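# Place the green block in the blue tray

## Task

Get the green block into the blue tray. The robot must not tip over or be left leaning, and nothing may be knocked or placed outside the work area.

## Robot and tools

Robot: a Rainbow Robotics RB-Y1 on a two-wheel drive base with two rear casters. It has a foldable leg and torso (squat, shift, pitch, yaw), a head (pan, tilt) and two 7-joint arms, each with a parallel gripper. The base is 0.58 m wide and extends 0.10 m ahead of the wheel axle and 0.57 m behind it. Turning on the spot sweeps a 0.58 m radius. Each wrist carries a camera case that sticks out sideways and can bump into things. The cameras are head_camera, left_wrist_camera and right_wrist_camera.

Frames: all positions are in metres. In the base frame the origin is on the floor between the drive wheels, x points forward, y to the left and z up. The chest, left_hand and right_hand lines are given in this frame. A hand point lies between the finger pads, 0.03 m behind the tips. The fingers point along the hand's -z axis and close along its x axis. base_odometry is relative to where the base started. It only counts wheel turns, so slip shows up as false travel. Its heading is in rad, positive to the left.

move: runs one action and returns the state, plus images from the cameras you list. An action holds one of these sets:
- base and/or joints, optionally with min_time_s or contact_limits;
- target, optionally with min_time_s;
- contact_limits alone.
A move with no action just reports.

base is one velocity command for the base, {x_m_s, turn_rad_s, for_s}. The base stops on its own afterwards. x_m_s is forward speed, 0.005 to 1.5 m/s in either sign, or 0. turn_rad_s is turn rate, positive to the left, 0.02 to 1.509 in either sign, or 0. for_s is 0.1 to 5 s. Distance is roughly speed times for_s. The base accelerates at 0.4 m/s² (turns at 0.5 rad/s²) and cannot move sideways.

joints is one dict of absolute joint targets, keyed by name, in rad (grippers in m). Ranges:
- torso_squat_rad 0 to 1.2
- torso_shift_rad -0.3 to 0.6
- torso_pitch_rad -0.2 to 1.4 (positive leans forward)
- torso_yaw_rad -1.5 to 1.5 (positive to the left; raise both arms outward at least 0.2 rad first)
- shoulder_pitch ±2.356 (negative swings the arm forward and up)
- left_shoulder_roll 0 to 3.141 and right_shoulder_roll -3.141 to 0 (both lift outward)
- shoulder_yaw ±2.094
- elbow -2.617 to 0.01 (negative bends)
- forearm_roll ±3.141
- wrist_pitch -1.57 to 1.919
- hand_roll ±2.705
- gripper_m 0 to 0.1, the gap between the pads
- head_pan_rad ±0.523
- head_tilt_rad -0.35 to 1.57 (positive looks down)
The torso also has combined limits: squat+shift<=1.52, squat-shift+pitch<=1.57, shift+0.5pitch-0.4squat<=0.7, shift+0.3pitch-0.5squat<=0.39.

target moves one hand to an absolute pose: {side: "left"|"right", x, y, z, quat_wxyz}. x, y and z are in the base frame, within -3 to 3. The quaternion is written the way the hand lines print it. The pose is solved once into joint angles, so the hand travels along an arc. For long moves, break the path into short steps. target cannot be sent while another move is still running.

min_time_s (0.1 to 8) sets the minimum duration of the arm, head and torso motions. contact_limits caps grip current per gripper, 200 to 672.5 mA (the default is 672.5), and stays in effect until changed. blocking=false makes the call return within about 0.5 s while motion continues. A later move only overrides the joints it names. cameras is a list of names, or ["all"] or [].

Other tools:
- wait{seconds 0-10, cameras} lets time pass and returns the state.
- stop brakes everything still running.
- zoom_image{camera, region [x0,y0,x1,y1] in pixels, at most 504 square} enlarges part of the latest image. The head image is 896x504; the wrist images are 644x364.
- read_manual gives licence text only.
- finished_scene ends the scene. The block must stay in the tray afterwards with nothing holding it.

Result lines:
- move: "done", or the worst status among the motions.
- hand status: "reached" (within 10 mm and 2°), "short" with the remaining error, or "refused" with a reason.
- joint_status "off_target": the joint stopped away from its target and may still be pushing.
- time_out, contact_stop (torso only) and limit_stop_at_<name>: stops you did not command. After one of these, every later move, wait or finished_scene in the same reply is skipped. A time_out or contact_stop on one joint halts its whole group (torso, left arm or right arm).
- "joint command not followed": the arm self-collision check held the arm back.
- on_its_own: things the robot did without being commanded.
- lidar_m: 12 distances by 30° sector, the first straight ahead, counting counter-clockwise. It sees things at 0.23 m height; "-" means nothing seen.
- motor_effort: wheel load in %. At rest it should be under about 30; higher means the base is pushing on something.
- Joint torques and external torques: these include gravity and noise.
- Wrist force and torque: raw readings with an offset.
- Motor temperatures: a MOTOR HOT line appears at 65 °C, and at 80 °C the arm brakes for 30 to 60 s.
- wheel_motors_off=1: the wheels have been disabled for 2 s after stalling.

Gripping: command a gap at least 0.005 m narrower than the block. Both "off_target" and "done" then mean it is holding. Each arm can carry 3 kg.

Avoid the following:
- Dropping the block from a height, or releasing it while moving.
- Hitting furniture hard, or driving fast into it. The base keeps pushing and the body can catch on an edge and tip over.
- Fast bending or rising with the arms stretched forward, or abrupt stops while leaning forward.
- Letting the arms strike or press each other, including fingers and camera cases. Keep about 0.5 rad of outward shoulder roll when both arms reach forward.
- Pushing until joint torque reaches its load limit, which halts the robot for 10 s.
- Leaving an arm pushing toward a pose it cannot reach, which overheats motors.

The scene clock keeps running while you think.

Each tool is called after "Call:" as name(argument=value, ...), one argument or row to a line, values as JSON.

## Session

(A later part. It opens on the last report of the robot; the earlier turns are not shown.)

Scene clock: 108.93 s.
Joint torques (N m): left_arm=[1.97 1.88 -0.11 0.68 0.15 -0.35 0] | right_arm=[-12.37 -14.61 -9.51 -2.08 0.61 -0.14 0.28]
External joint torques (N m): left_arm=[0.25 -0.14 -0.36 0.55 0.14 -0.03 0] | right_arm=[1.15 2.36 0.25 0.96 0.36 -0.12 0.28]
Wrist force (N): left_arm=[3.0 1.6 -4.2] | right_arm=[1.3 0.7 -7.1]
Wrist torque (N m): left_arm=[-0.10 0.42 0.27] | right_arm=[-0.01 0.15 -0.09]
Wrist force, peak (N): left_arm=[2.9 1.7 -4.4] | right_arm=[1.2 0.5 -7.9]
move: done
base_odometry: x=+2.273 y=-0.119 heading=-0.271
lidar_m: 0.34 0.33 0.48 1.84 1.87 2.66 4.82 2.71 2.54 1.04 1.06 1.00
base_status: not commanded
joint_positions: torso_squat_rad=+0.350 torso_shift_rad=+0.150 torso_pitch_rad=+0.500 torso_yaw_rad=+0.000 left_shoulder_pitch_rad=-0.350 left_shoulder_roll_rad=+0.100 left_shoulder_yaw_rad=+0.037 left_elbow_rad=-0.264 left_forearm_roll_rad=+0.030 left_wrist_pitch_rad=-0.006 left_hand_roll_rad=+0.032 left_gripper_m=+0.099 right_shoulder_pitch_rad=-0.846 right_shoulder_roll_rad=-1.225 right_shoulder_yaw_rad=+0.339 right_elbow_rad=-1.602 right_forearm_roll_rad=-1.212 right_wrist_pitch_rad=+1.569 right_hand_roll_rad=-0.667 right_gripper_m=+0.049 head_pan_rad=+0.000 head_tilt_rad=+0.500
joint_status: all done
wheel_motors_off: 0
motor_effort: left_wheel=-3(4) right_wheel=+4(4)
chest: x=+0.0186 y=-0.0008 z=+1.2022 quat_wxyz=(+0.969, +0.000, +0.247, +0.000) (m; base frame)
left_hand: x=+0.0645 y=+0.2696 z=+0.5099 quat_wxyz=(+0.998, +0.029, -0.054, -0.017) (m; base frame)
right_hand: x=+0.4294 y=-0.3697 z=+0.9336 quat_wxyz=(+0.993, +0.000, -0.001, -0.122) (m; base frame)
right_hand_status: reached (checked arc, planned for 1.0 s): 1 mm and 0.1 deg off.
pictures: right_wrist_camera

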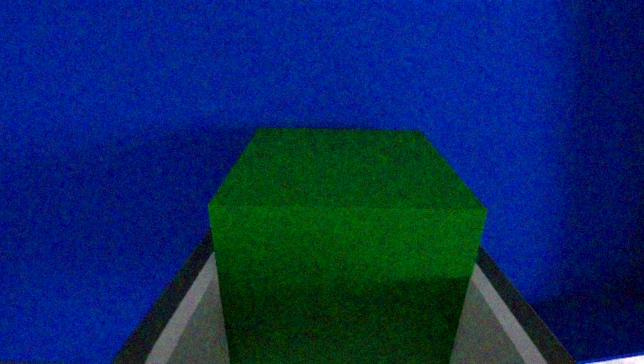

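Call:
move(
  target={"side":"right","x":0.43,"y":-0.37,"z":0.929,"quat_wxyz":[0.9925,0,0,-0.1219]},
)

Call:
move(
  joints={"right_gripper_m":0.09},
)

Call:
move(
  target={"side":"right","x":0.43,"y":-0.37,"z":1.04,"quat_wxyz":[0.9925,0,0,-0.1219]},
  cameras=["right_wrist_camera"],
)

Scene clock: 112.60 s.
Joint torques (N m): left_arm=[1.86 1.89 0 0.63 0.3 -0.27 -0.1] | right_arm=[-12.88 -14.97 -9.93 -2.88 0.51 -0.02 0.1]
External joint torques (N m): left_arm=[0.13 -0.13 -0.25 0.51 0.29 0.04 -0.09] | right_arm=[0.69 1.99 -0.21 0.22 0.27 0.01 0.1]
Wrist force (N): left_arm=[2.9 1.5 -4.0] | right_arm=[1.4 0.1 -7.3]
Wrist torque (N m): left_arm=[-0.08 0.40 0.27] | right_arm=[0.00 0.15 -0.12]
Wrist force, peak (N): left_arm=[2.9 1.7 -4.2] | right_arm=[0.4 0.7 -8.2]
move: done
base_odometry: x=+2.273 y=-0.119 heading=-0.271
lidar_m: 0.34 0.33 0.48 1.84 1.87 2.66 4.82 2.71 2.53 1.04 1.06 1.00
base_status: not commanded
joint_positions: torso_squat_rad=+0.350 torso_shift_rad=+0.150 torso_pitch_rad=+0.500 torso_yaw_rad=+0.000 left_shoulder_pitch_rad=-0.350 left_shoulder_roll_rad=+0.100 left_shoulder_yaw_rad=+0.037 left_elbow_rad=-0.264 left_forearm_roll_rad=+0.030 left_wrist_pitch_rad=-0.006 left_hand_roll_rad=+0.032 left_gripper_m=+0.099 right_shoulder_pitch_rad=-0.847 right_shoulder_roll_rad=-1.216 right_shoulder_yaw_rad=+0.345 right_elbow_rad=-1.589 right_forearm_roll_rad=-1.205 right_wrist_pitch_rad=+1.562 right_hand_roll_rad=-0.661 right_gripper_m=+0.049 head_pan_rad=+0.000 head_tilt_rad=+0.500
joint_status: all done
wheel_motors_off: 0
motor_effort: left_wheel=-3(3) right_wheel=+3(4)
chest: x=+0.0186 y=-0.0008 z=+1.2022 quat_wxyz=(+0.969, +0.000, +0.247, +0.000) (m; base frame)
left_hand: x=+0.0645 y=+0.2696 z=+0.5099 quat_wxyz=(+0.998, +0.029, -0.054, -0.017) (m; base frame)
right_hand: x=+0.4300 y=-0.3700 z=+0.9291 quat_wxyz=(+0.993, +0.000, +0.000, -0.122) (m; base frame)
right_hand_status: reached (checked arc, planned for 0.1 s): 0 mm and 0.0 deg off.
pictures: none

Scene clock: 113.57 s.
Joint torques (N m): left_arm=[1.75 1.68 -0.09 0.52 0.27 -0.38 -0.08] | right_arm=[-12.97 -14.68 -10.19 -2.78 0.73 -0.18 0.17]
External joint torques (N m): left_arm=[0.03 -0.34 -0.34 0.39 0.26 -0.06 -0.08] | right_arm=[0.6 2.27 -0.47 0.32 0.48 -0.15 0.17]
Wrist force (N): left_arm=[3.1 1.7 -4.0] | right_arm=[1.1 0.6 -6.1]
Wrist torque (N m): left_arm=[-0.10 0.43 0.27] | right_arm=[-0.05 0.16 -0.11]
Wrist force, peak (N): left_arm=[2.9 1.8 -4.1] | right_arm=[1.0 0.4 -7.0]
move: done
base_odometry: x=+2.273 y=-0.119 heading=-0.271
lidar_m: 0.33 0.32 0.48 1.83 1.88 2.65 4.81 2.71 2.54 1.05 1.06 1.00
base_status: not commanded
joint_positions: torso_squat_rad=+0.350 torso_shift_rad=+0.150 torso_pitch_rad=+0.500 torso_yaw_rad=+0.000 left_shoulder_pitch_rad=-0.350 left_shoulder_roll_rad=+0.100 left_shoulder_yaw_rad=+0.037 left_elbow_rad=-0.264 left_forearm_roll_rad=+0.030 left_wrist_pitch_rad=-0.006 left_hand_roll_rad=+0.032 left_gripper_m=+0.099 right_shoulder_pitch_rad=-0.847 right_shoulder_roll_rad=-1.216 right_shoulder_yaw_rad=+0.345 right_elbow_rad=-1.589 right_forearm_roll_rad=-1.205 right_wrist_pitch_rad=+1.562 right_hand_roll_rad=-0.661 right_gripper_m=+0.090 head_pan_rad=+0.000 head_tilt_rad=+0.500
joint_status: all done
wheel_motors_off: 0
motor_effort: left_wheel=-3(4) right_wheel=+3(3)
chest: x=+0.0186 y=-0.0008 z=+1.2022 quat_wxyz=(+0.969, +0.000, +0.247, +0.000) (m; base frame)
left_hand: x=+0.0645 y=+0.2696 z=+0.5099 quat_wxyz=(+0.998, +0.029, -0.054, -0.017) (m; base frame)
right_hand: x=+0.4300 y=-0.3700 z=+0.9291 quat_wxyz=(+0.993, +0.000, +0.000, -0.122) (m; base frame)
pictures: none

Scene clock: 114.83 s.
Joint torques (N m): left_arm=[2.42 2.26 0 0.51 0.22 -0.27 -0.14] | right_arm=[-11.88 -13.99 -9.76 -2.09 0.72 -0.28 -0.04]
External joint torques (N m): left_arm=[0.7 0.24 -0.25 0.39 0.21 0.04 -0.14] | right_arm=[1.91 3.09 0.27 -0.17 0.48 -0.26 -0.04]
Wrist force (N): left_arm=[2.8 1.4 -3.8] | right_arm=[1.1 -0.2 -6.5]
Wrist torque (N m): left_arm=[-0.07 0.41 0.28] | right_arm=[0.06 0.09 0.07]
Wrist force, peak (N): left_arm=[3.2 1.3 -4.1] | right_arm=[1.2 -0.3 -8.4]
move: done
base_odometry: x=+2.273 y=-0.119 heading=-0.271
lidar_m: 0.32 0.33 0.48 1.83 1.87 2.64 4.82 2.72 2.53 1.04 1.07 0.99
base_status: not commanded
joint_positions: torso_squat_rad=+0.350 torso_shift_rad=+0.150 torso_pitch_rad=+0.500 torso_yaw_rad=+0.000 left_shoulder_pitch_rad=-0.350 left_shoulder_roll_rad=+0.100 left_shoulder_yaw_rad=+0.037 left_elbow_rad=-0.264 left_forearm_roll_rad=+0.030 left_wrist_pitch_rad=-0.006 left_hand_roll_rad=+0.032 left_gripper_m=+0.099 right_shoulder_pitch_rad=-0.971 right_shoulder_roll_rad=-1.360 right_shoulder_yaw_rad=+0.235 right_elbow_rad=-1.678 right_forearm_roll_rad=-1.383 right_wrist_pitch_rad=+1.784 right_hand_roll_rad=-0.719 right_gripper_m=+0.090 head_pan_rad=+0.000 head_tilt_rad=+0.500
joint_status: all done
wheel_motors_off: 0
motor_effort: left_wheel=-2(4) right_wheel=+4(6)
chest: x=+0.0185 y=-0.0008 z=+1.2023 quat_wxyz=(+0.969, +0.000, +0.247, +0.000) (m; base frame)
left_hand: x=+0.0645 y=+0.2695 z=+0.5099 quat_wxyz=(+0.998, +0.029, -0.054, -0.017) (m; base frame)
right_hand: x=+0.4301 y=-0.3701 z=+1.0403 quat_wxyz=(+0.993, +0.000, +0.000, -0.122) (m; base frame)
right_hand_status: reached (checked arc, planned for 0.4 s): 0 mm and 0.0 deg off.
pictures: right_wrist_camera

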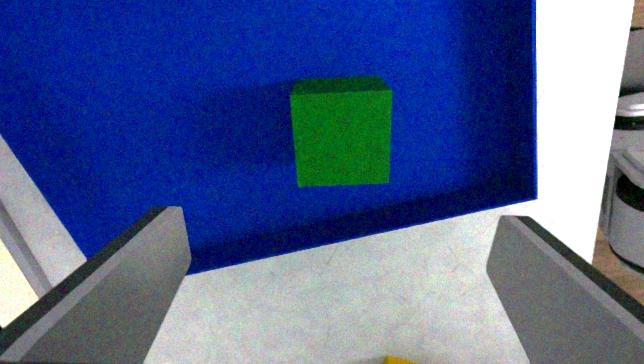

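Call:
finished_scene(
)

The scene is finished: the task was done.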